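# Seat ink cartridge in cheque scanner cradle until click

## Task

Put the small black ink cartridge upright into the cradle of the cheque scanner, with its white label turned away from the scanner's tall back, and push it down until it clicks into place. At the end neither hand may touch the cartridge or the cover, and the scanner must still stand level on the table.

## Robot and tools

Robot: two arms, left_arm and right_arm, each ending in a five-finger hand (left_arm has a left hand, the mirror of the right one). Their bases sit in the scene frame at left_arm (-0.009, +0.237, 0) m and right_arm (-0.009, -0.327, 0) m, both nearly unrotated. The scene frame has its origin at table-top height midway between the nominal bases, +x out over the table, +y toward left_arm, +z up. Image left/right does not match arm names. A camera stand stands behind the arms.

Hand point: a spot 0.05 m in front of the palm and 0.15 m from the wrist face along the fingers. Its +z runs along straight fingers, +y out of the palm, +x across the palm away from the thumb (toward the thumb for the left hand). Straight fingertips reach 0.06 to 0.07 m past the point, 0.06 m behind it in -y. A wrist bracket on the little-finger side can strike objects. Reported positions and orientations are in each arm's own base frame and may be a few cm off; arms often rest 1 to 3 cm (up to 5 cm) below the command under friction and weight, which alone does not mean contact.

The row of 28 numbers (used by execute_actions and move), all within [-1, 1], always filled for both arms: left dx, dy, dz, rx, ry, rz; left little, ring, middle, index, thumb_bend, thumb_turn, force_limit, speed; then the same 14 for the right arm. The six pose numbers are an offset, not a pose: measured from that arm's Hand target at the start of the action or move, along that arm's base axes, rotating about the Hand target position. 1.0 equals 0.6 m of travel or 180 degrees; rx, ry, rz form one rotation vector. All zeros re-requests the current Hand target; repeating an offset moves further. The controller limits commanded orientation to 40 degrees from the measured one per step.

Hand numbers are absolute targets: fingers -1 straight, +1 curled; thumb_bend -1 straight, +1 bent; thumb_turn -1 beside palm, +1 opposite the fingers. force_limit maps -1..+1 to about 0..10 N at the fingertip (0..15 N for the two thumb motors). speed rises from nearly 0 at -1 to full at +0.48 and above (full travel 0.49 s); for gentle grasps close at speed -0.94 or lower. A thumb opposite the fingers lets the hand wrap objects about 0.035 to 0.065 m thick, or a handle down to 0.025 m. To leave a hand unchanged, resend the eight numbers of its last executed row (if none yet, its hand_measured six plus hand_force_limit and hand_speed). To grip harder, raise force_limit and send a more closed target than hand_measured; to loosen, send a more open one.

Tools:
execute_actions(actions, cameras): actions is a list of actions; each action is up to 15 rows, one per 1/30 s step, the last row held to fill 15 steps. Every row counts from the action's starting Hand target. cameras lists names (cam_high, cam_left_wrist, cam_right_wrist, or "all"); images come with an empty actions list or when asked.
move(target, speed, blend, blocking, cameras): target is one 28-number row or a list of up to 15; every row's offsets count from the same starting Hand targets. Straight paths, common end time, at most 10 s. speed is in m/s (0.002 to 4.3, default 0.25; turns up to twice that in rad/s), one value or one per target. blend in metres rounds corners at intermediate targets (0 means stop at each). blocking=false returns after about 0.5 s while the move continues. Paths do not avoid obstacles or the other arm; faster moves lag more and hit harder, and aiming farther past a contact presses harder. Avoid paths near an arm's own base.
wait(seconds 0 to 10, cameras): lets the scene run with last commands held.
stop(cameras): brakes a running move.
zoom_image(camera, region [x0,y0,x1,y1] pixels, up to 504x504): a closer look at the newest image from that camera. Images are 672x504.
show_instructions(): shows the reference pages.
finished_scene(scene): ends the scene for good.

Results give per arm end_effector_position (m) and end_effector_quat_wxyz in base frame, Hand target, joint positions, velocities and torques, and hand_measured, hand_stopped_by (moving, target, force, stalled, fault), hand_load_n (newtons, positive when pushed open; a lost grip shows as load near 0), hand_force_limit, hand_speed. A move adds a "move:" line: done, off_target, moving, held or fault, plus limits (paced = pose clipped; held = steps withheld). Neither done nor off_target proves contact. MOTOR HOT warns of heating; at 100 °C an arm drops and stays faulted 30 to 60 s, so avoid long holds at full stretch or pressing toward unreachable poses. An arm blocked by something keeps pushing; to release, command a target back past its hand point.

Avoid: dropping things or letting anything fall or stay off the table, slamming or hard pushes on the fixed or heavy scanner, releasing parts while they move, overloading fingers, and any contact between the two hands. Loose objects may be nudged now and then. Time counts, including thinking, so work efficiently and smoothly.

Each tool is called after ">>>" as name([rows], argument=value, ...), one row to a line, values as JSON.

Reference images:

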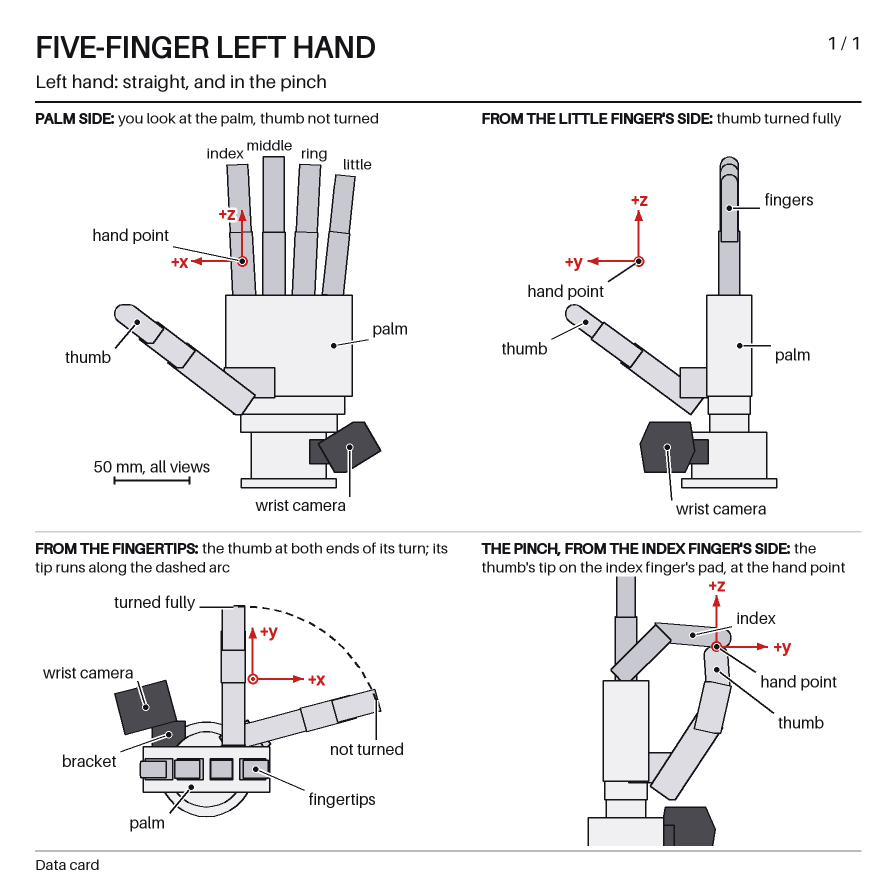

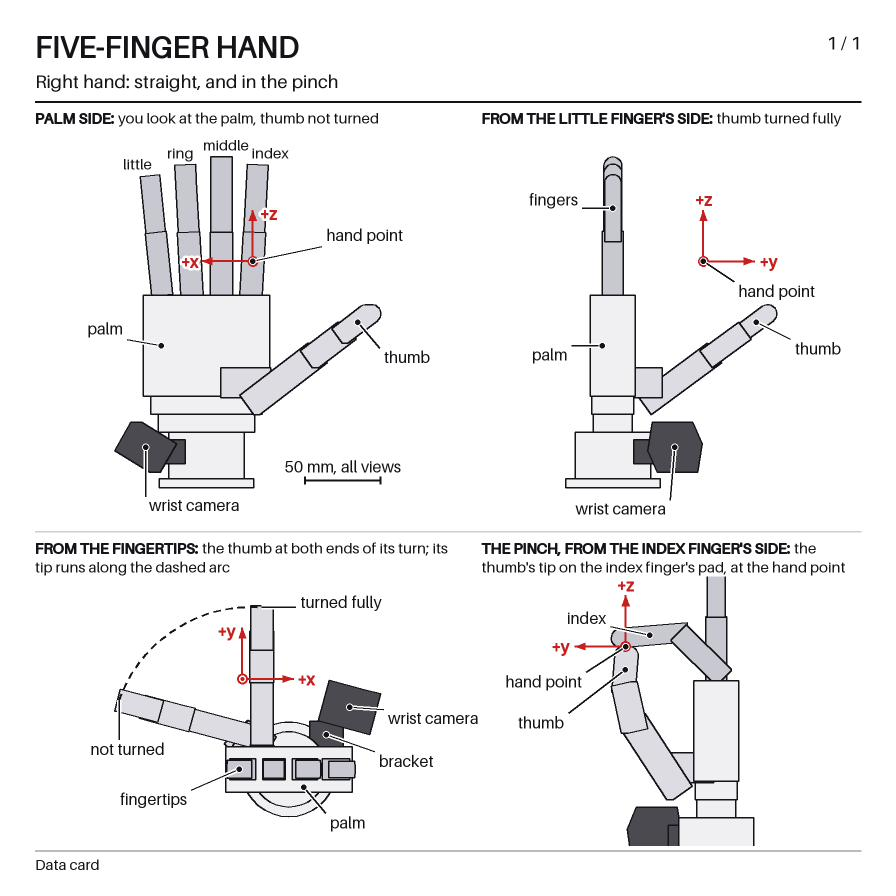

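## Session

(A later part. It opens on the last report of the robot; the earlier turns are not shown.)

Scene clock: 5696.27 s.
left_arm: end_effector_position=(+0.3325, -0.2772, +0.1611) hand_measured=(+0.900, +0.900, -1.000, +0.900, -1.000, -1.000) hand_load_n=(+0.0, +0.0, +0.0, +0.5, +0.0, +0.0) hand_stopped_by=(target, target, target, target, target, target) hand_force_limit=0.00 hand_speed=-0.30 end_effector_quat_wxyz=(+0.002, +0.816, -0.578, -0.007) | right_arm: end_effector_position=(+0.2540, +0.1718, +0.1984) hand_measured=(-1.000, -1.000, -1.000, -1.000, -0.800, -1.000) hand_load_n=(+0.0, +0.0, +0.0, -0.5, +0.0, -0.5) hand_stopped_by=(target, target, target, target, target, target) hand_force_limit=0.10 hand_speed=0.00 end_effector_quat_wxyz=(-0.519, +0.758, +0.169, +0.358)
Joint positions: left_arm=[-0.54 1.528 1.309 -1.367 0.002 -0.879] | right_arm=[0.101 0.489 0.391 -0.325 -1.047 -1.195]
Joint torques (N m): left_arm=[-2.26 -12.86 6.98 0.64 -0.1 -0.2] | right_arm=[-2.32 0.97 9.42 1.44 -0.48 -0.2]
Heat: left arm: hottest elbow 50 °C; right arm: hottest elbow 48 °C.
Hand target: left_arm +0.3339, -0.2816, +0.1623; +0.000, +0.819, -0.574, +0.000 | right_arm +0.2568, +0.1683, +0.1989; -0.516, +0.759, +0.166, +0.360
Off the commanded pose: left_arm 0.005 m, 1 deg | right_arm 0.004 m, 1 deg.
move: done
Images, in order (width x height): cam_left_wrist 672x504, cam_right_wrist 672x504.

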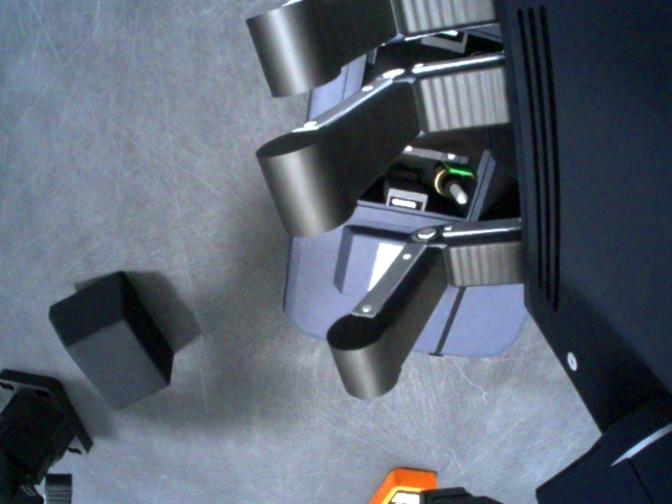

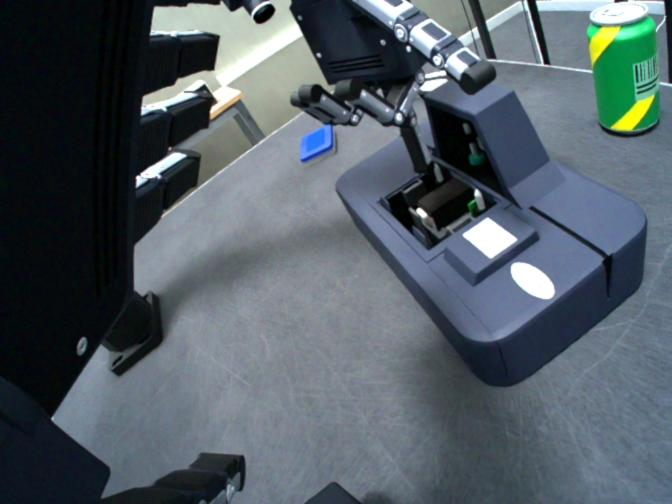

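>>> move(target=[0.008,0,-0.033,0,0,0,0.9,0.9,-1,0.9,-1,-1,0,-0.3,0,0,0,0,0,0,-1,-1,-1,-1,-0.8,-1,0.1,0], speed=0.05, cameras=["cam_left_wrist","cam_right_wrist"])

>>> zoom_image(camera="cam_right_wrist", region=[395, 110, 495, 230])

>>> zoom_image(camera="cam_left_wrist", region=[310, 10, 530, 230])

Scene clock: 5799.87 s.
left_arm: end_effector_position=(+0.3361, -0.2794, +0.1481) hand_measured=(+0.900, +0.900, -1.000, +0.900, -1.000, -1.000) hand_load_n=(+0.0, +0.0, +0.0, +0.0, +0.0, +0.0) hand_stopped_by=(target, target, target, target, target, target) hand_force_limit=0.00 hand_speed=-0.30 end_effector_quat_wxyz=(+0.001, +0.816, -0.578, +0.001) | right_arm: end_effector_position=(+0.2540, +0.1718, +0.1984) hand_measured=(-1.000, -1.000, -1.000, -1.000, -0.800, -1.000) hand_load_n=(+0.0, +0.0, +0.0, -0.5, +0.0, +0.0) hand_stopped_by=(target, target, target, target, target, target) hand_force_limit=0.10 hand_speed=0.00 end_effector_quat_wxyz=(-0.519, +0.758, +0.169, +0.358)
Joint positions: left_arm=[-0.54 1.535 1.283 -1.317 0.002 -0.879] | right_arm=[0.101 0.489 0.391 -0.325 -1.047 -1.195]
Joint torques (N m): left_arm=[-1.67 -12.57 6.69 0.58 -0.09 -0.19] | right_arm=[-2.08 1.32 9.43 1.42 -0.49 -0.19]
Heat: left arm: hottest elbow 46 °C; right arm: hottest elbow 48 °C.
Hand target: left_arm +0.3388, -0.2816, +0.1426; +0.000, +0.819, -0.574, +0.000 | right_arm +0.2568, +0.1683, +0.1989; -0.516, +0.759, +0.166, +0.360
Off the commanded pose: left_arm 0.007 m, 1 deg | right_arm 0.004 m, 1 deg.
move: done
Images, in order (width x height): cam_left_wrist 672x504, cam_right_wrist 672x504.

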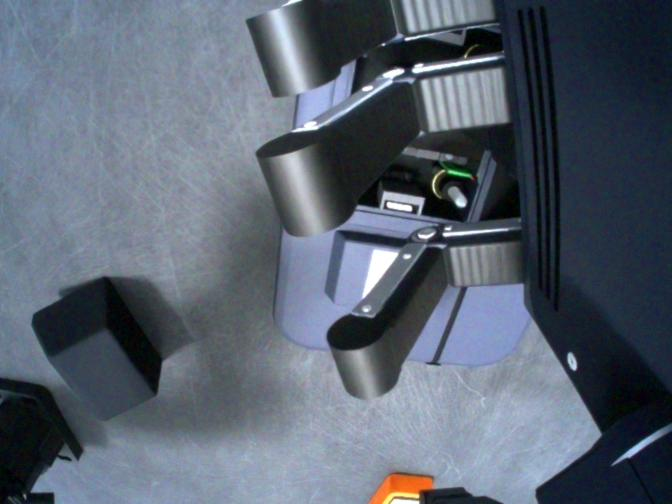

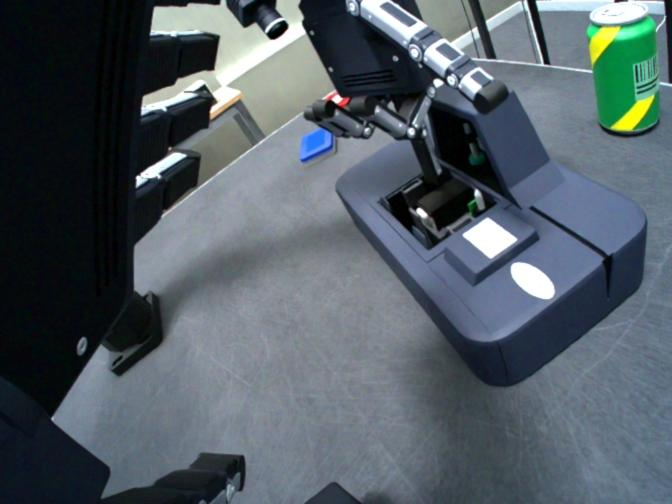

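Scaled by 4.200 from the camera's 672x504 image, which has a finer 960x720 frame.

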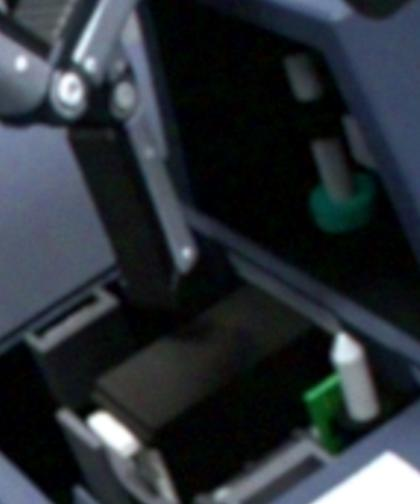

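Scaled by 2.291 from the camera's 672x504 image, which has a finer 960x720 frame.

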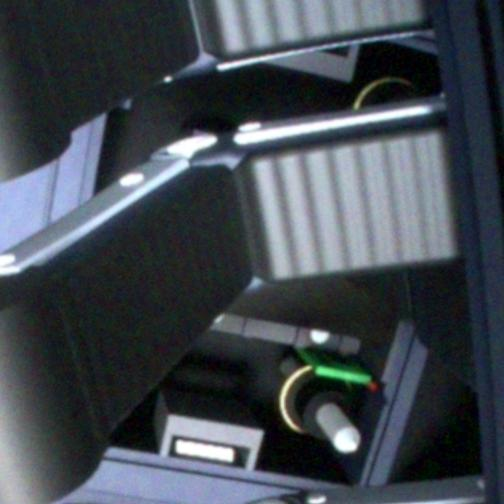

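>>> move(target=[0,0,-0.017,0,0,0,0.9,0.9,-1,0.9,-1,-1,0,-0.3,0,0,0,0,0,0,-1,-1,-1,-1,-0.8,-1,0.1,0], speed=0.03, cameras=["cam_left_wrist","cam_right_wrist"])

>>> zoom_image(camera="cam_right_wrist", region=[395, 110, 495, 230])

Scene clock: 5818.87 s.
left_arm: end_effector_position=(+0.3363, -0.2794, +0.1411) hand_measured=(+0.900, +0.900, -1.000, +0.900, -1.000, -1.000) hand_load_n=(+0.0, +0.0, -0.5, +0.0, +0.0, +0.0) hand_stopped_by=(target, target, target, target, target, target) hand_force_limit=0.00 hand_speed=-0.30 end_effector_quat_wxyz=(+0.001, +0.816, -0.578, +0.003) | right_arm: end_effector_position=(+0.2540, +0.1718, +0.1984) hand_measured=(-1.000, -1.000, -1.000, -1.000, -0.800, -1.000) hand_load_n=(+0.0, -0.5, +0.0, +0.0, +0.0, +0.0) hand_stopped_by=(target, target, target, target, target, target) hand_force_limit=0.10 hand_speed=0.00 end_effector_quat_wxyz=(-0.519, +0.758, +0.169, +0.358)
Joint positions: left_arm=[-0.54 1.538 1.268 -1.296 0.002 -0.879] | right_arm=[0.101 0.489 0.391 -0.325 -1.047 -1.195]
Joint torques (N m): left_arm=[-2.02 -11.81 6.42 1.02 -0.08 -0.13] | right_arm=[-2.14 0.85 9.4 1.42 -0.48 -0.21]
Heat: left arm: hottest elbow 44 °C; right arm: hottest elbow 48 °C.
Hand target: left_arm +0.3387, -0.2816, +0.1324; +0.000, +0.819, -0.574, +0.000 | right_arm +0.2568, +0.1683, +0.1989; -0.516, +0.759, +0.166, +0.360
Off the commanded pose: left_arm 0.009 m, 1 deg | right_arm 0.004 m, 1 deg.
move: done
Images, in order (width x height): cam_left_wrist 672x504, cam_right_wrist 672x504.

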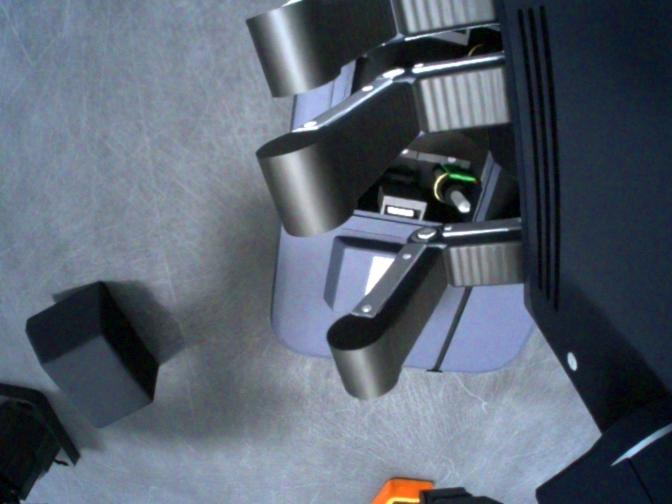

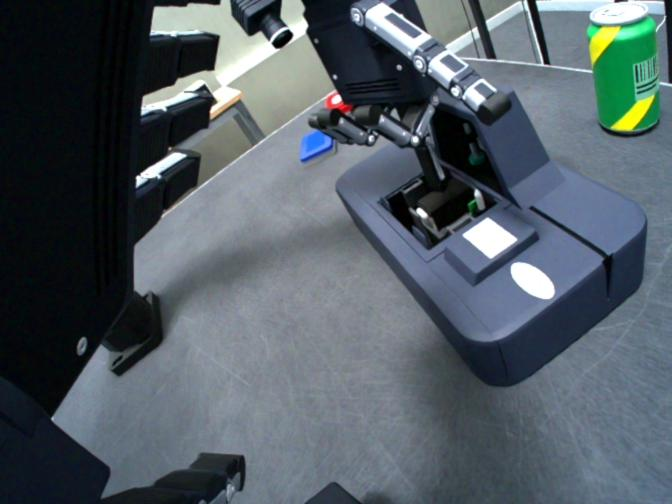

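Scaled by 4.200 from the camera's 672x504 image, which has a finer 960x720 frame.

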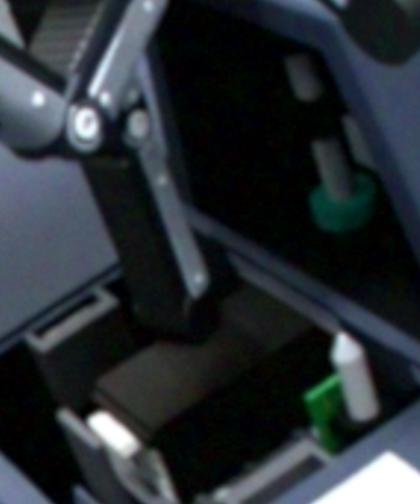

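>>> zoom_image(camera="cam_left_wrist", region=[380, 120, 500, 240])

Scaled by 4.200 from the camera's 672x504 image, which has a finer 960x720 frame.

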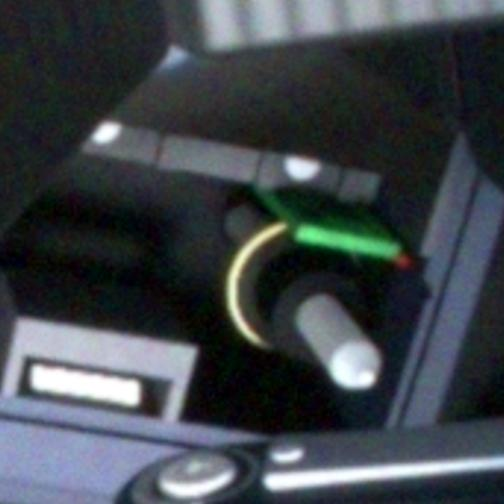

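>>> move(target=[0,0.002,-0.015,0,0,0,0.9,0.9,-1,0.9,-1,-1,0,-0.3,0,0,0,0,0,0,-1,-1,-1,-1,-0.8,-1,0.1,0], speed=0.03, cameras=["cam_left_wrist","cam_right_wrist"])

>>> zoom_image(camera="cam_right_wrist", region=[395, 110, 495, 230])

Scene clock: 5857.03 s.
left_arm: end_effector_position=(+0.3361, -0.2793, +0.1399) hand_measured=(+0.900, +0.900, -1.000, +0.900, -1.000, -1.000) hand_load_n=(+0.0, +0.0, -2.0, +0.0, -0.5, +0.5) hand_stopped_by=(target, target, target, target, target, target) hand_force_limit=0.00 hand_speed=-0.30 end_effector_quat_wxyz=(+0.001, +0.816, -0.578, +0.004) | right_arm: end_effector_position=(+0.2540, +0.1718, +0.1984) hand_measured=(-1.000, -1.000, -1.000, -1.000, -0.800, -1.000) hand_load_n=(+0.0, +0.0, +0.0, +0.0, +0.0, +0.0) hand_stopped_by=(target, target, target, target, target, target) hand_force_limit=0.10 hand_speed=0.00 end_effector_quat_wxyz=(-0.519, +0.758, +0.169, +0.358)
Joint positions: left_arm=[-0.54 1.536 1.263 -1.289 0.002 -0.879] | right_arm=[0.101 0.489 0.391 -0.325 -1.047 -1.195]
Joint torques (N m): left_arm=[-1.73 -10.34 5.44 1.51 -0.08 -0.14] | right_arm=[-2.02 0.85 9.48 1.36 -0.48 -0.2]
Heat: left arm: hottest elbow 43 °C; right arm: hottest elbow 48 °C.
Hand target: left_arm +0.3388, -0.2804, +0.1234; +0.000, +0.819, -0.574, +0.000 | right_arm +0.2568, +0.1683, +0.1989; -0.516, +0.759, +0.166, +0.360
Off the commanded pose: left_arm 0.017 m, 1 deg | right_arm 0.004 m, 1 deg.
move: off_target (left_arm)
Images, in order (width x height): cam_left_wrist 672x504, cam_right_wrist 672x504.

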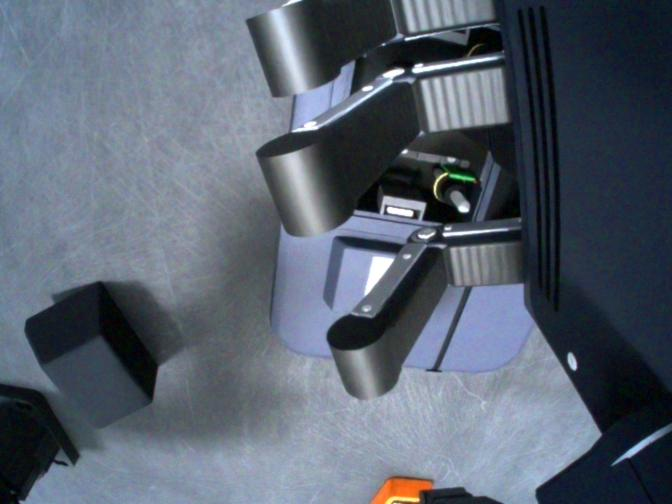

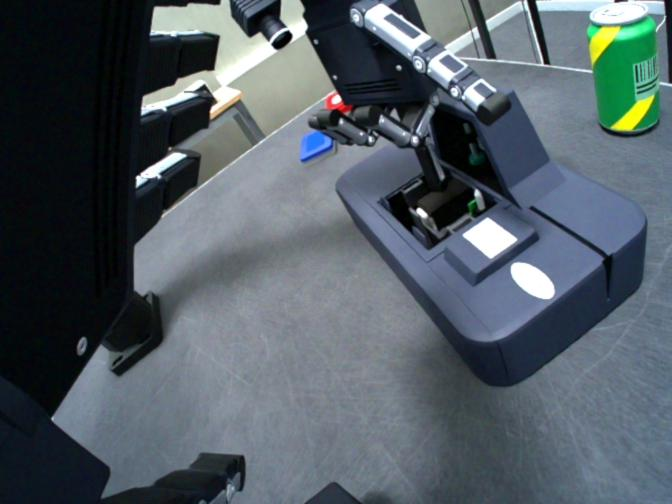

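Scaled by 4.200 from the camera's 672x504 image, which has a finer 960x720 frame.

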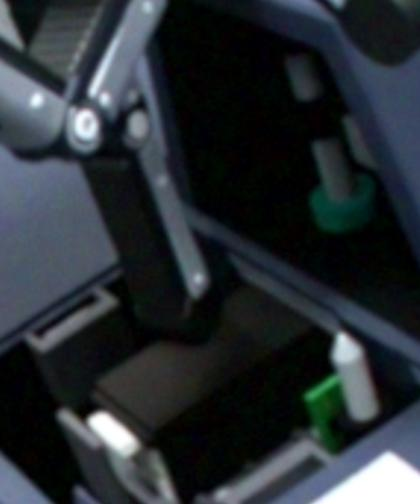

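>>> move([
  [0,0,0.05,0,0,0,0.9,0.9,-1,0.9,-1,-1,0,-0.3,0,0,0,0,0,0,-1,-1,-1,-1,-0.8,-1,0.1,0],
  [0,-0.015,0.04,0,0,0,0.9,0.9,-1,0.9,-1,-1,0,-0.3,0,0,0,0,0,0,-1,-1,-1,-1,-0.8,-1,0.1,0],
], speed=0.05, cameras=["cam_right_wrist"])

>>> zoom_image(camera="cam_right_wrist", region=[395, 110, 495, 230])

Scene clock: 5938.83 s.
left_arm: end_effector_position=(+0.3300, -0.2778, +0.1413) hand_measured=(+0.900, +0.900, -1.000, +0.900, -1.000, -1.000) hand_load_n=(+0.0, +0.0, +0.0, +0.0, +0.0, +0.0) hand_stopped_by=(target, target, target, target, target, target) hand_force_limit=0.00 hand_speed=-0.30 end_effector_quat_wxyz=(+0.000, +0.818, -0.576, -0.008) | right_arm: end_effector_position=(+0.2540, +0.1718, +0.1984) hand_measured=(-1.000, -1.000, -1.000, -1.000, -0.800, -1.000) hand_load_n=(+0.0, +0.0, +0.0, +0.0, +0.0, +0.0) hand_stopped_by=(target, target, target, target, target, target) hand_force_limit=0.10 hand_speed=0.00 end_effector_quat_wxyz=(-0.519, +0.758, +0.169, +0.358)
Joint positions: left_arm=[-0.545 1.535 1.265 -1.316 -0.001 -0.889] | right_arm=[0.101 0.489 0.391 -0.325 -1.047 -1.195]
Joint torques (N m): left_arm=[-2.32 -11.75 9.39 0.09 0.07 -0.17] | right_arm=[-2.2 0.91 9.43 1.43 -0.47 -0.2]
Heat: left arm: hottest elbow 41 °C; right arm: hottest elbow 49 °C.
Hand target: left_arm +0.3387, -0.2894, +0.1474; +0.000, +0.819, -0.574, +0.000 | right_arm +0.2568, +0.1683, +0.1989; -0.516, +0.759, +0.166, +0.360
Off the commanded pose: left_arm 0.016 m, 1 deg | right_arm 0.004 m, 1 deg.
move: off_target (left_arm)
Images, in order (width x height): cam_right_wrist 672x504.

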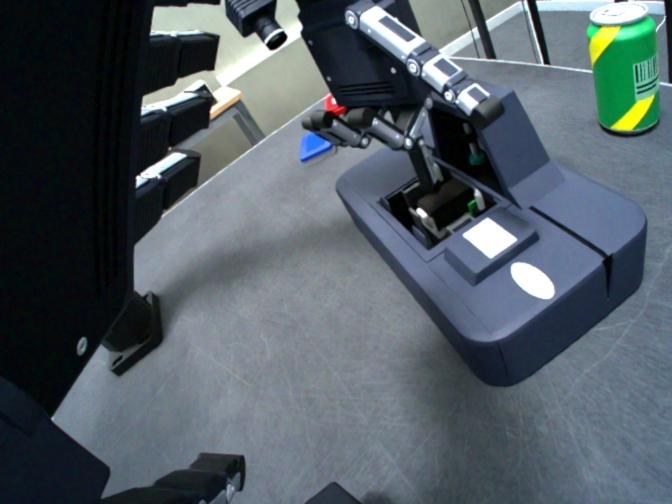

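Scaled by 4.200 from the camera's 672x504 image, which has a finer 960x720 frame.

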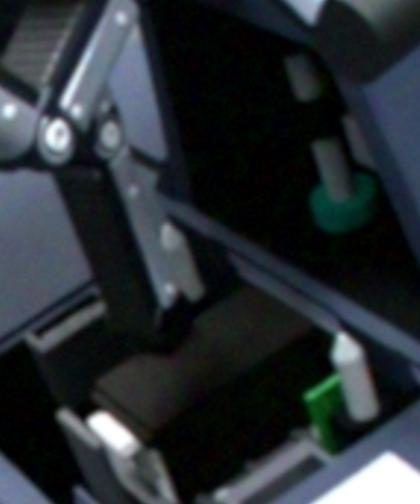

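>>> move([
  [-0.0017,0.0045,0.05,0,0,0,0.9,0.9,-1,0.9,-1,-1,0,-0.3,0,0,0,0,0,0,-1,-1,-1,-1,-0.8,-1,0.1,0],
  [-0.0017,0.0045,-0.015,0,0,0,0.9,0.9,-1,0.9,-1,-1,0,-0.3,0,0,0,0,0,0,-1,-1,-1,-1,-0.8,-1,0.1,0],
], speed=0.05, cameras=["cam_right_wrist"])

>>> zoom_image(camera="cam_right_wrist", region=[395, 110, 495, 230])

Scene clock: 5955.03 s.
left_arm: end_effector_position=(+0.3363, -0.2826, +0.1432) hand_measured=(+0.900, +0.900, -1.000, +0.900, -1.000, -1.000) hand_load_n=(+0.0, +0.0, +0.0, +0.0, +0.0, +0.0) hand_stopped_by=(target, target, target, target, target, target) hand_force_limit=0.00 hand_speed=-0.30 end_effector_quat_wxyz=(+0.000, +0.817, -0.576, +0.000) | right_arm: end_effector_position=(+0.2540, +0.1718, +0.1984) hand_measured=(-1.000, -1.000, -1.000, -1.000, -0.800, -1.000) hand_load_n=(+0.0, +0.0, +0.0, +0.0, +0.0, +0.0) hand_stopped_by=(target, target, target, target, target, target) hand_force_limit=0.10 hand_speed=0.00 end_effector_quat_wxyz=(-0.519, +0.758, +0.169, +0.358)
Joint positions: left_arm=[-0.547 1.543 1.28 -1.307 0 -0.889] | right_arm=[0.101 0.489 0.391 -0.325 -1.047 -1.195]
Joint torques (N m): left_arm=[-2.37 -11.69 6.67 0.72 -0.02 -0.2] | right_arm=[-2.02 0.91 9.44 1.43 -0.47 -0.2]
Heat: left arm: hottest elbow 44 °C; right arm: hottest elbow 49 °C.
Hand target: left_arm +0.3377, -0.2868, +0.1384; +0.000, +0.819, -0.574, +0.000 | right_arm +0.2568, +0.1683, +0.1989; -0.516, +0.759, +0.166, +0.360
Off the commanded pose: left_arm 0.006 m, 0 deg | right_arm 0.004 m, 1 deg.
move: done
Images, in order (width x height): cam_right_wrist 672x504.

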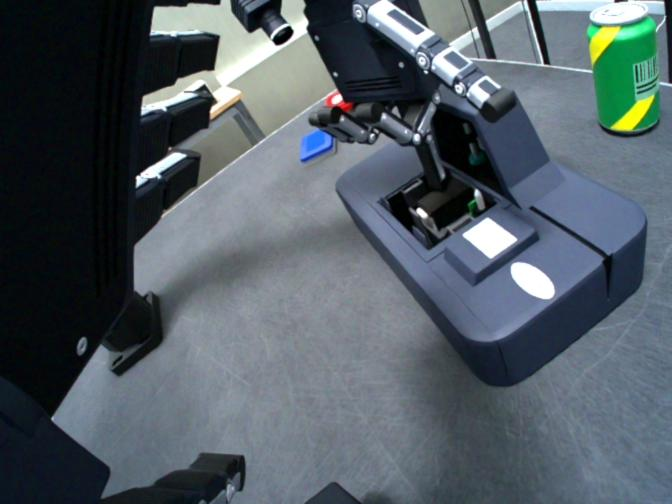

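Scaled by 4.200 from the camera's 672x504 image, which has a finer 960x720 frame.

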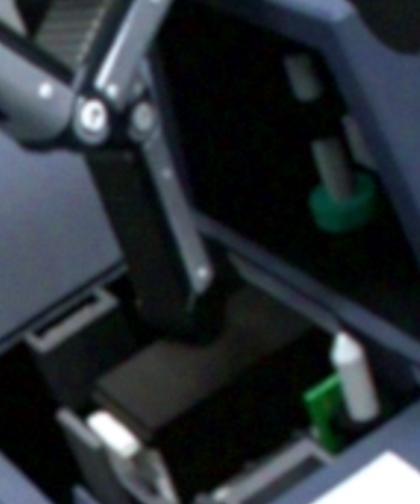

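>>> move(target=[0,-0.003,-0.04,0,0,0,0.9,0.9,-1,0.9,-1,-1,0,-0.3,0,0,0,0,0,0,-1,-1,-1,-1,-0.8,-1,0.1,0], speed=0.03, cameras=["cam_right_wrist"])

>>> zoom_image(camera="cam_right_wrist", region=[395, 110, 495, 230])

Scene clock: 5965.60 s.
left_arm: end_effector_position=(+0.3364, -0.2829, +0.1392) hand_measured=(+0.900, +0.900, -1.000, +0.900, -1.000, -1.000) hand_load_n=(+0.0, +0.0, -3.0, +0.0, +0.0, +0.0) hand_stopped_by=(target, target, target, target, target, target) hand_force_limit=0.00 hand_speed=-0.30 end_effector_quat_wxyz=(-0.001, +0.817, -0.576, +0.009) | right_arm: end_effector_position=(+0.2540, +0.1718, +0.1984) hand_measured=(-1.000, -1.000, -1.000, -1.000, -0.800, -1.000) hand_load_n=(+0.0, +0.0, +0.0, +0.0, +0.0, +0.0) hand_stopped_by=(target, target, target, target, target, target) hand_force_limit=0.10 hand_speed=0.00 end_effector_quat_wxyz=(-0.519, +0.758, +0.169, +0.358)
Joint positions: left_arm=[-0.547 1.535 1.26 -1.278 0 -0.889] | right_arm=[0.101 0.489 0.391 -0.325 -1.047 -1.195]
Joint torques (N m): left_arm=[-3.14 -9.35 5.05 1.84 0.01 -0.17] | right_arm=[-2.14 0.85 9.42 1.37 -0.48 -0.19]
Heat: left arm: hottest elbow 44 °C; right arm: hottest elbow 49 °C.
Hand target: left_arm +0.3377, -0.2886, +0.1145; +0.000, +0.819, -0.574, +0.000 | right_arm +0.2568, +0.1683, +0.1989; -0.516, +0.759, +0.166, +0.360
Off the commanded pose: left_arm 0.025 m, 1 deg | right_arm 0.004 m, 1 deg.
move: off_target (left_arm)
Images, in order (width x height): cam_right_wrist 672x504.

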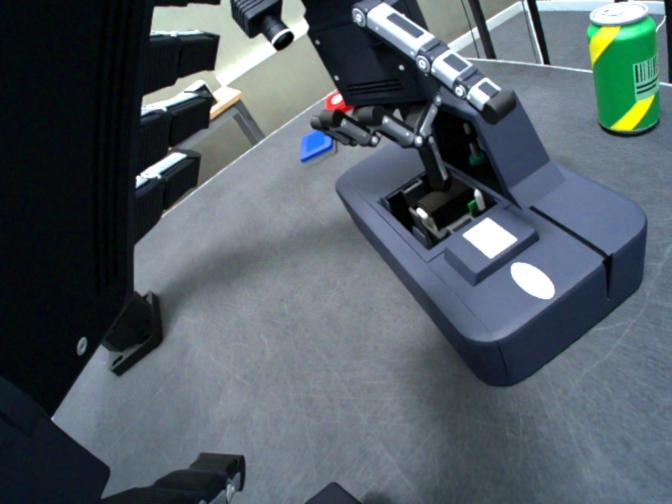

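Scaled by 4.200 from the camera's 672x504 image, which has a finer 960x720 frame.

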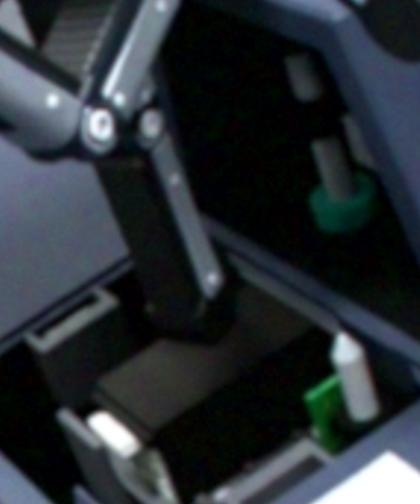

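>>> move(target=[-0.005,0,-0.04,0,0,0,0.9,0.9,-1,0.9,-1,-1,0,-0.3,0,0,0,0,0,0,-1,-1,-1,-1,-0.8,-1,0.1,0], speed=0.03, cameras=["cam_right_wrist"])

>>> zoom_image(camera="cam_right_wrist", region=[395, 110, 495, 230])

Scene clock: 5976.23 s.
left_arm: end_effector_position=(+0.3368, -0.2832, +0.1327) hand_measured=(+0.900, +0.900, -1.000, +0.900, -1.000, -1.000) hand_load_n=(+0.0, +0.0, -3.0, +0.0, +0.0, +0.0) hand_stopped_by=(target, target, target, target, target, target) hand_force_limit=0.00 hand_speed=-0.30 end_effector_quat_wxyz=(-0.003, +0.817, -0.576, +0.029) | right_arm: end_effector_position=(+0.2540, +0.1718, +0.1984) hand_measured=(-1.000, -1.000, -1.000, -1.000, -0.800, -1.000) hand_load_n=(+0.0, -0.5, +0.0, +0.0, +0.0, +0.0) hand_stopped_by=(target, target, target, target, target, target) hand_force_limit=0.10 hand_speed=0.00 end_effector_quat_wxyz=(-0.519, +0.758, +0.169, +0.358)
Joint positions: left_arm=[-0.548 1.513 1.218 -1.217 -0.002 -0.89] | right_arm=[0.101 0.489 0.391 -0.325 -1.047 -1.195]
Joint torques (N m): left_arm=[-3.37 -6.53 4.14 2.09 0.02 -0.22] | right_arm=[-2.14 0.85 9.42 1.35 -0.47 -0.19]
Heat: left arm: hottest elbow 43 °C; right arm: hottest elbow 49 °C.
Hand target: left_arm +0.3347, -0.2885, +0.0904; +0.000, +0.819, -0.574, +0.000 | right_arm +0.2568, +0.1683, +0.1989; -0.516, +0.759, +0.166, +0.360
Off the commanded pose: left_arm 0.043 m, 3 deg | right_arm 0.004 m, 1 deg.
move: off_target (left_arm)
Images, in order (width x height): cam_right_wrist 672x504.

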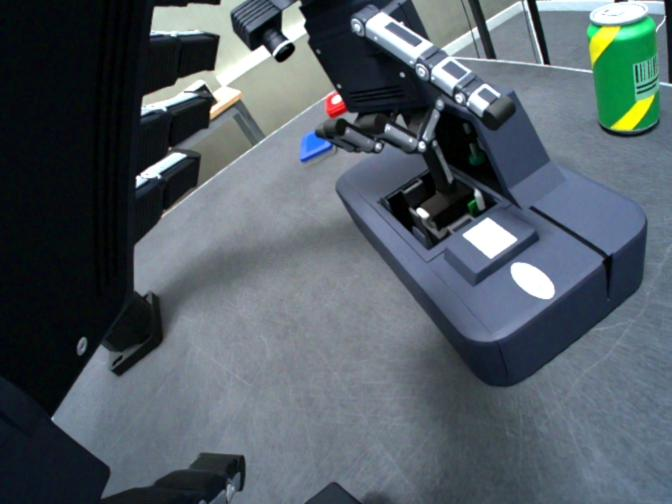

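Scaled by 4.200 from the camera's 672x504 image, which has a finer 960x720 frame.

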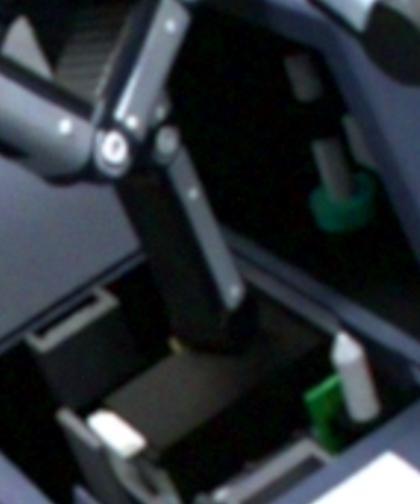

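>>> move(target=[-0.01,0,-0.03,0,0,0,0.9,0.9,-1,0.9,-1,-1,0,-0.3,0,0,0,0,0,0,-1,-1,-1,-1,-0.8,-1,0.1,0], speed=0.03, cameras=["cam_right_wrist"])

>>> zoom_image(camera="cam_right_wrist", region=[395, 110, 495, 230])

Scene clock: 5987.67 s.
left_arm: end_effector_position=(+0.3348, -0.2825, +0.1309) hand_measured=(+0.900, +0.900, -1.000, +0.900, -1.000, -1.000) hand_load_n=(+0.0, +0.0, -3.0, +0.0, -0.5, +0.0) hand_stopped_by=(target, target, target, target, target, target) hand_force_limit=0.00 hand_speed=-0.30 end_effector_quat_wxyz=(-0.005, +0.817, -0.575, +0.043) | right_arm: end_effector_position=(+0.2540, +0.1718, +0.1984) hand_measured=(-1.000, -1.000, -1.000, -1.000, -0.800, -1.000) hand_load_n=(+0.0, +0.0, +0.0, +0.0, +0.0, +0.0) hand_stopped_by=(target, target, target, target, target, target) hand_force_limit=0.10 hand_speed=0.00 end_effector_quat_wxyz=(-0.519, +0.758, +0.169, +0.358)
Joint positions: left_arm=[-0.55 1.49 1.187 -1.182 -0.005 -0.894] | right_arm=[0.101 0.489 0.391 -0.325 -1.047 -1.195]
Joint torques (N m): left_arm=[-3.14 -3.78 3.37 2.58 0.14 -0.24] | right_arm=[-2.32 1.14 9.44 1.43 -0.47 -0.2]
Heat: left arm: hottest elbow 42 °C; right arm: hottest elbow 49 °C.
Hand target: left_arm +0.3286, -0.2885, +0.0723; +0.000, +0.819, -0.574, +0.000 | right_arm +0.2568, +0.1683, +0.1989; -0.516, +0.759, +0.166, +0.360
Off the commanded pose: left_arm 0.059 m, 5 deg | right_arm 0.004 m, 1 deg.
move: off_target (left_arm)
Images, in order (width x height): cam_right_wrist 672x504.

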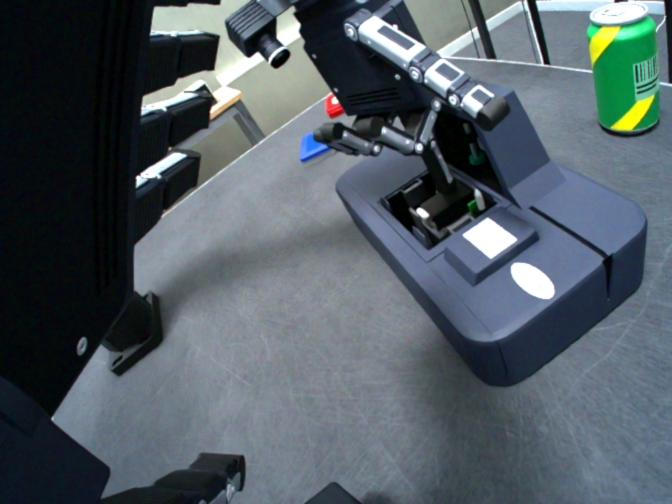

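Scaled by 4.200 from the camera's 672x504 image, which has a finer 960x720 frame.

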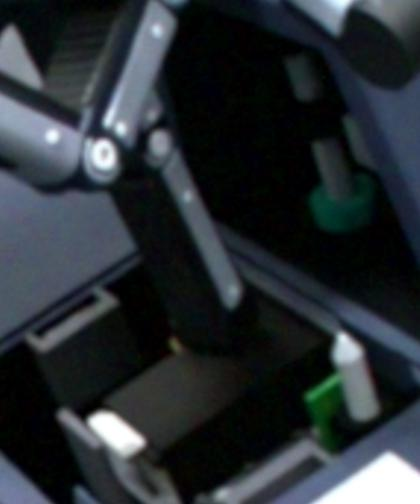

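>>> move(target=[0,0,-0.02,0.016,0.03,0,0.9,0.9,-1,0.9,-1,-1,0,-0.3,0,0,0,0,0,0,-1,-1,-1,-1,-0.8,-1,0.1,0], speed=0.05, cameras=["cam_right_wrist"])

>>> zoom_image(camera="cam_right_wrist", region=[395, 110, 495, 230])

Scene clock: 6024.50 s.
left_arm: end_effector_position=(+0.3374, -0.2842, +0.1310) hand_measured=(+0.900, +0.900, -1.000, +0.900, -1.000, -1.000) hand_load_n=(+0.0, +0.0, -2.5, +0.0, -0.5, +0.0) hand_stopped_by=(target, target, target, target, target, target) hand_force_limit=0.00 hand_speed=-0.30 end_effector_quat_wxyz=(-0.004, +0.818, -0.576, +0.016) | right_arm: end_effector_position=(+0.2540, +0.1718, +0.1984) hand_measured=(-1.000, -1.000, -1.000, -1.000, -0.800, -1.000) hand_load_n=(+0.0, +0.0, +0.0, +0.0, +0.0, +0.0) hand_stopped_by=(target, target, target, target, target, target) hand_force_limit=0.10 hand_speed=0.00 end_effector_quat_wxyz=(-0.519, +0.758, +0.169, +0.358)
Joint positions: left_arm=[-0.55 1.534 1.238 -1.242 -0.005 -0.894] | right_arm=[0.101 0.489 0.391 -0.325 -1.047 -1.195]
Joint torques (N m): left_arm=[-3.37 -2.32 4.1 1.4 0.42 -0.22] | right_arm=[-2.02 0.85 9.47 1.39 -0.47 -0.2]
Heat: left arm: hottest elbow 40 °C; right arm: hottest elbow 49 °C.
Hand target: left_arm +0.3288, -0.2885, +0.0604; +0.007, +0.818, -0.573, -0.053 | right_arm +0.2568, +0.1683, +0.1989; -0.516, +0.759, +0.166, +0.360
Off the commanded pose: left_arm 0.071 m, 8 deg | right_arm 0.004 m, 1 deg.
move: off_target (left_arm)
Images, in order (width x height): cam_right_wrist 672x504.

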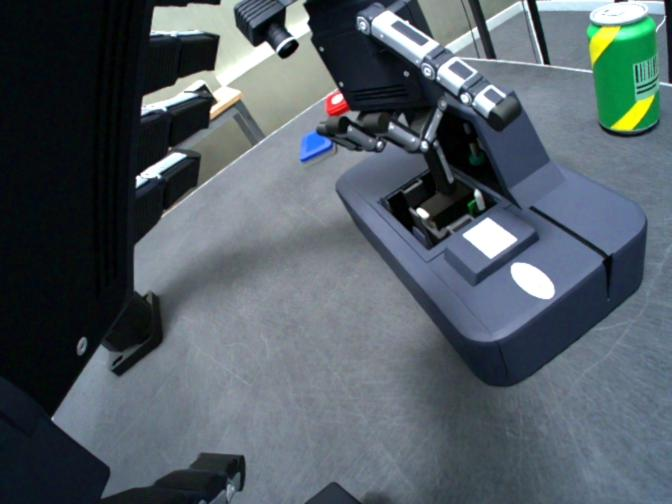

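Scaled by 4.200 from the camera's 672x504 image, which has a finer 960x720 frame.

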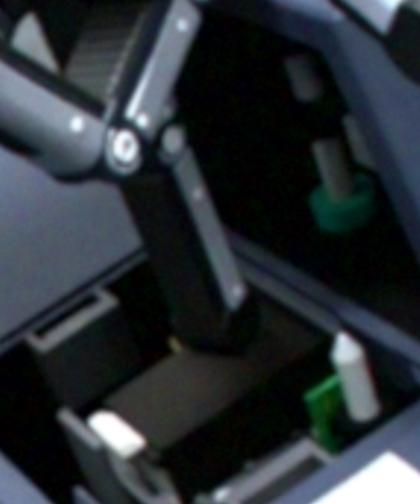

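>>> zoom_image(camera="cam_right_wrist", region=[405, 170, 485, 240])

Scaled by 6.300 from the camera's 672x504 image, which has a finer 960x720 frame.

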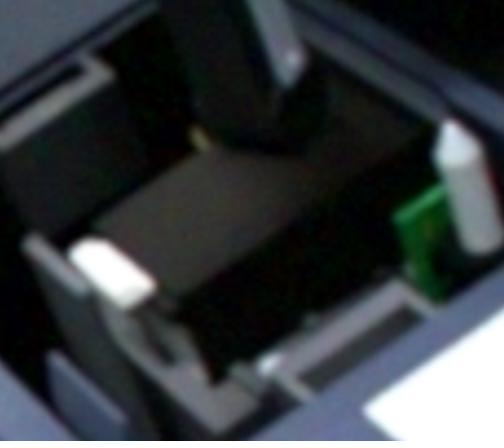

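>>> move([
  [0,0.002,0.19,-0.016,-0.03,0,0.9,0.9,-1,0.9,-1,-1,0,-0.3,0,0,0,0,0,0,-1,-1,-1,-1,-0.8,-1,0.1,0],
  [0,0.002,0.129,-0.016,-0.03,0,0.9,0.9,-1,0.9,-1,-1,0,-0.3,0,0,0,0,0,0,-1,-1,-1,-1,-0.8,-1,0.1,0],
], speed=0.06, cameras=["cam_right_wrist","cam_left_wrist"])

>>> zoom_image(camera="cam_right_wrist", region=[405, 160, 485, 240])

Scene clock: 6066.67 s.
left_arm: end_effector_position=(+0.3276, -0.2822, +0.1410) hand_measured=(+0.900, +0.900, -1.000, +0.900, -1.000, -1.000) hand_load_n=(+0.0, +0.0, +0.0, +0.0, +0.0, +0.0) hand_stopped_by=(target, target, target, target, target, target) hand_force_limit=0.00 hand_speed=-0.30 end_effector_quat_wxyz=(+0.000, +0.817, -0.576, -0.002) | right_arm: end_effector_position=(+0.2540, +0.1718, +0.1984) hand_measured=(-1.000, -1.000, -1.000, -1.000, -0.800, -1.000) hand_load_n=(-0.5, +0.0, -0.5, +0.0, +0.0, +0.0) hand_stopped_by=(target, target, target, target, target, target) hand_force_limit=0.10 hand_speed=0.00 end_effector_quat_wxyz=(-0.519, +0.758, +0.169, +0.358)
Joint positions: left_arm=[-0.556 1.529 1.256 -1.302 0.001 -0.898] | right_arm=[0.101 0.489 0.391 -0.325 -1.047 -1.195]
Joint torques (N m): left_arm=[-1.85 -11.11 6.79 0.46 -0.02 -0.25] | right_arm=[-2.32 0.73 9.51 1.39 -0.48 -0.21]
Heat: left arm: hottest elbow 39 °C; right arm: hottest elbow 49 °C.
Hand target: left_arm +0.3287, -0.2873, +0.1378; +0.000, +0.819, -0.574, +0.000 | right_arm +0.2568, +0.1683, +0.1989; -0.516, +0.759, +0.166, +0.360
Off the commanded pose: left_arm 0.006 m, 0 deg | right_arm 0.004 m, 1 deg.
move: done
Images, in order (width x height): cam_left_wrist 672x504, cam_right_wrist 672x504.

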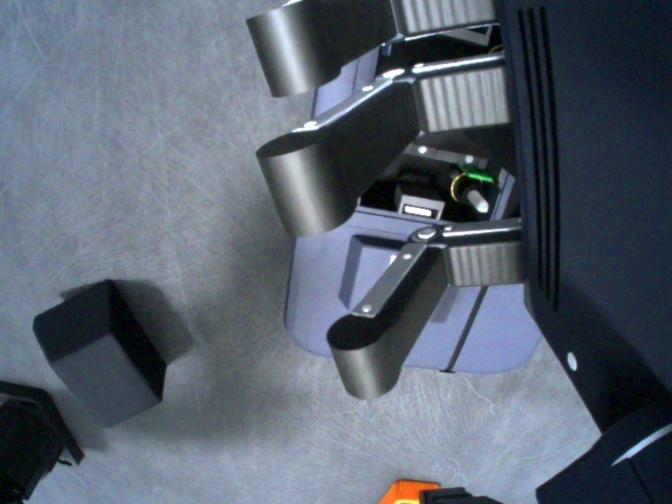

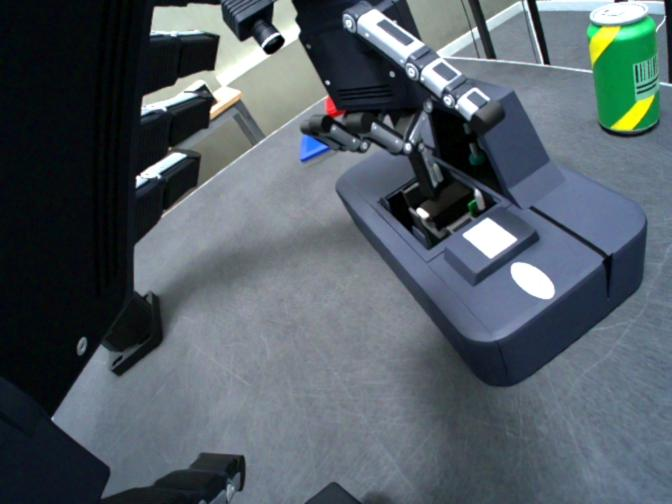

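Scaled by 6.300 from the camera's 672x504 image, which has a finer 960x720 frame.

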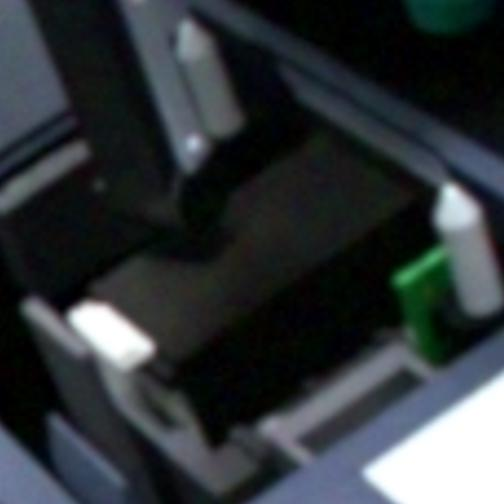

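>>> move(target=[-0.002,0,-0.1,0.01,0.02,0,0.9,0.9,-1,0.9,-1,-1,0,-0.3,0,0,0,0,0,0,-1,-1,-1,-1,-0.8,-1,0.1,0], speed=0.04, cameras=["cam_right_wrist"])

>>> zoom_image(camera="cam_right_wrist", region=[405, 160, 485, 240])

Scene clock: 6077.73 s.
left_arm: end_effector_position=(+0.3281, -0.2825, +0.1334) hand_measured=(+0.900, +0.900, -1.000, +0.900, -1.000, -1.000) hand_load_n=(+0.0, +0.0, -4.0, +0.0, +0.0, +0.0) hand_stopped_by=(target, target, target, target, target, target) hand_force_limit=0.00 hand_speed=-0.30 end_effector_quat_wxyz=(+0.000, +0.817, -0.576, +0.000) | right_arm: end_effector_position=(+0.2540, +0.1718, +0.1984) hand_measured=(-1.000, -1.000, -1.000, -1.000, -0.800, -1.000) hand_load_n=(+0.0, +0.0, +0.0, +0.0, +0.0, +0.0) hand_stopped_by=(target, target, target, target, target, target) hand_force_limit=0.10 hand_speed=0.00 end_effector_quat_wxyz=(-0.519, +0.758, +0.169, +0.358)
Joint positions: left_arm=[-0.556 1.533 1.241 -1.279 0.001 -0.898] | right_arm=[0.101 0.489 0.391 -0.325 -1.047 -1.195]
Joint torques (N m): left_arm=[-3.14 -5.01 3.44 2.82 0.15 -0.18] | right_arm=[-2.2 1.03 9.46 1.39 -0.47 -0.2]
Heat: left arm: hottest elbow 39 °C; right arm: hottest elbow 49 °C.
Hand target: left_arm +0.3276, -0.2873, +0.0779; +0.006, +0.819, -0.573, -0.035 | right_arm +0.2568, +0.1683, +0.1989; -0.516, +0.759, +0.166, +0.360
Off the commanded pose: left_arm 0.056 m, 4 deg | right_arm 0.004 m, 1 deg.
move: off_target (left_arm)
Images, in order (width x height): cam_right_wrist 672x504.

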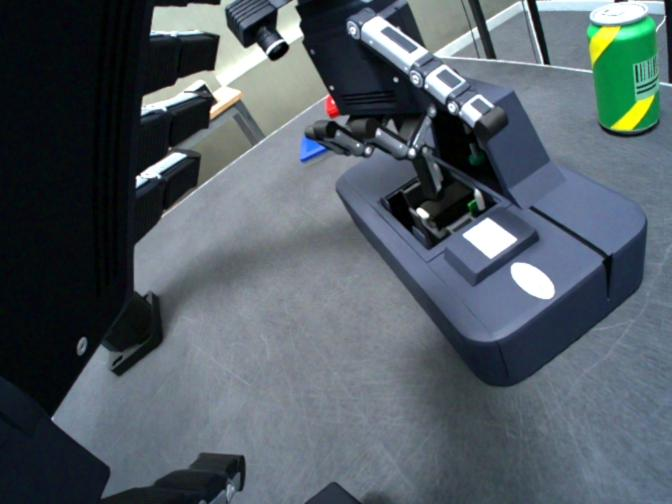

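Scaled by 6.300 from the camera's 672x504 image, which has a finer 960x720 frame.

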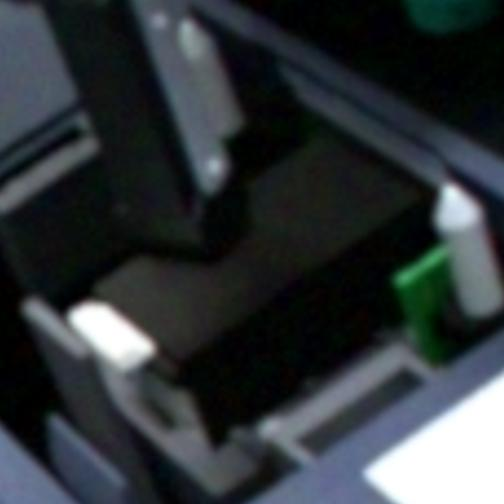

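>>> move(target=[0,0,-0.045,0.01,0.02,0,0.9,0.9,-1,0.9,-1,-1,0,-0.3,0,0,0,0,0,0,-1,-1,-1,-1,-0.8,-1,0.1,0], speed=0.05, cameras=["cam_right_wrist"])

>>> zoom_image(camera="cam_right_wrist", region=[405, 160, 485, 240])

Scene clock: 6088.13 s.
left_arm: end_effector_position=(+0.3279, -0.2824, +0.1299) hand_measured=(+0.900, +0.900, -1.000, +0.900, -1.000, -1.000) hand_load_n=(+0.0, +0.0, -5.0, +0.0, +0.0, +0.0) hand_stopped_by=(target, target, target, target, target, target) hand_force_limit=0.00 hand_speed=-0.30 end_effector_quat_wxyz=(+0.001, +0.817, -0.576, -0.003) | right_arm: end_effector_position=(+0.2540, +0.1718, +0.1984) hand_measured=(-1.000, -1.000, -1.000, -1.000, -0.800, -1.000) hand_load_n=(+0.0, -0.5, +0.0, +0.0, +0.0, +0.0) hand_stopped_by=(target, target, target, target, target, target) hand_force_limit=0.10 hand_speed=0.00 end_effector_quat_wxyz=(-0.519, +0.758, +0.169, +0.358)
Joint positions: left_arm=[-0.555 1.54 1.238 -1.276 0.002 -0.898] | right_arm=[0.101 0.489 0.391 -0.325 -1.047 -1.195]
Joint torques (N m): left_arm=[-2.55 -0.67 3.89 2.36 0.32 -0.13] | right_arm=[-2.14 0.85 9.43 1.37 -0.47 -0.22]
Heat: left arm: hottest elbow 39 °C; right arm: hottest elbow 49 °C.
Hand target: left_arm +0.3275, -0.2872, +0.0507; +0.011, +0.817, -0.572, -0.070 | right_arm +0.2568, +0.1683, +0.1989; -0.516, +0.759, +0.166, +0.360
Off the commanded pose: left_arm 0.079 m, 8 deg | right_arm 0.004 m, 1 deg.
move: off_target (left_arm)
Images, in order (width x height): cam_right_wrist 672x504.

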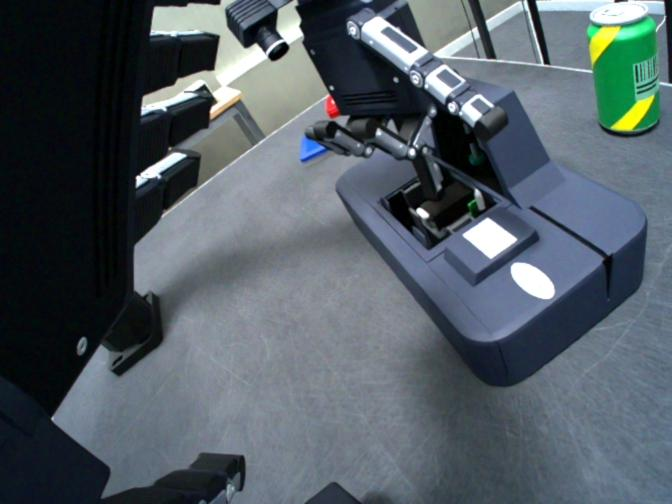

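Scaled by 6.300 from the camera's 672x504 image, which has a finer 960x720 frame.

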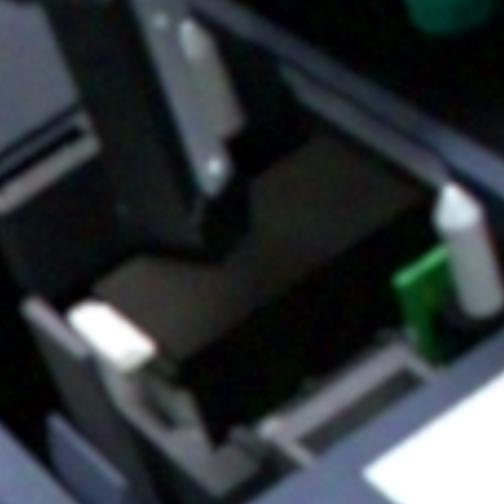

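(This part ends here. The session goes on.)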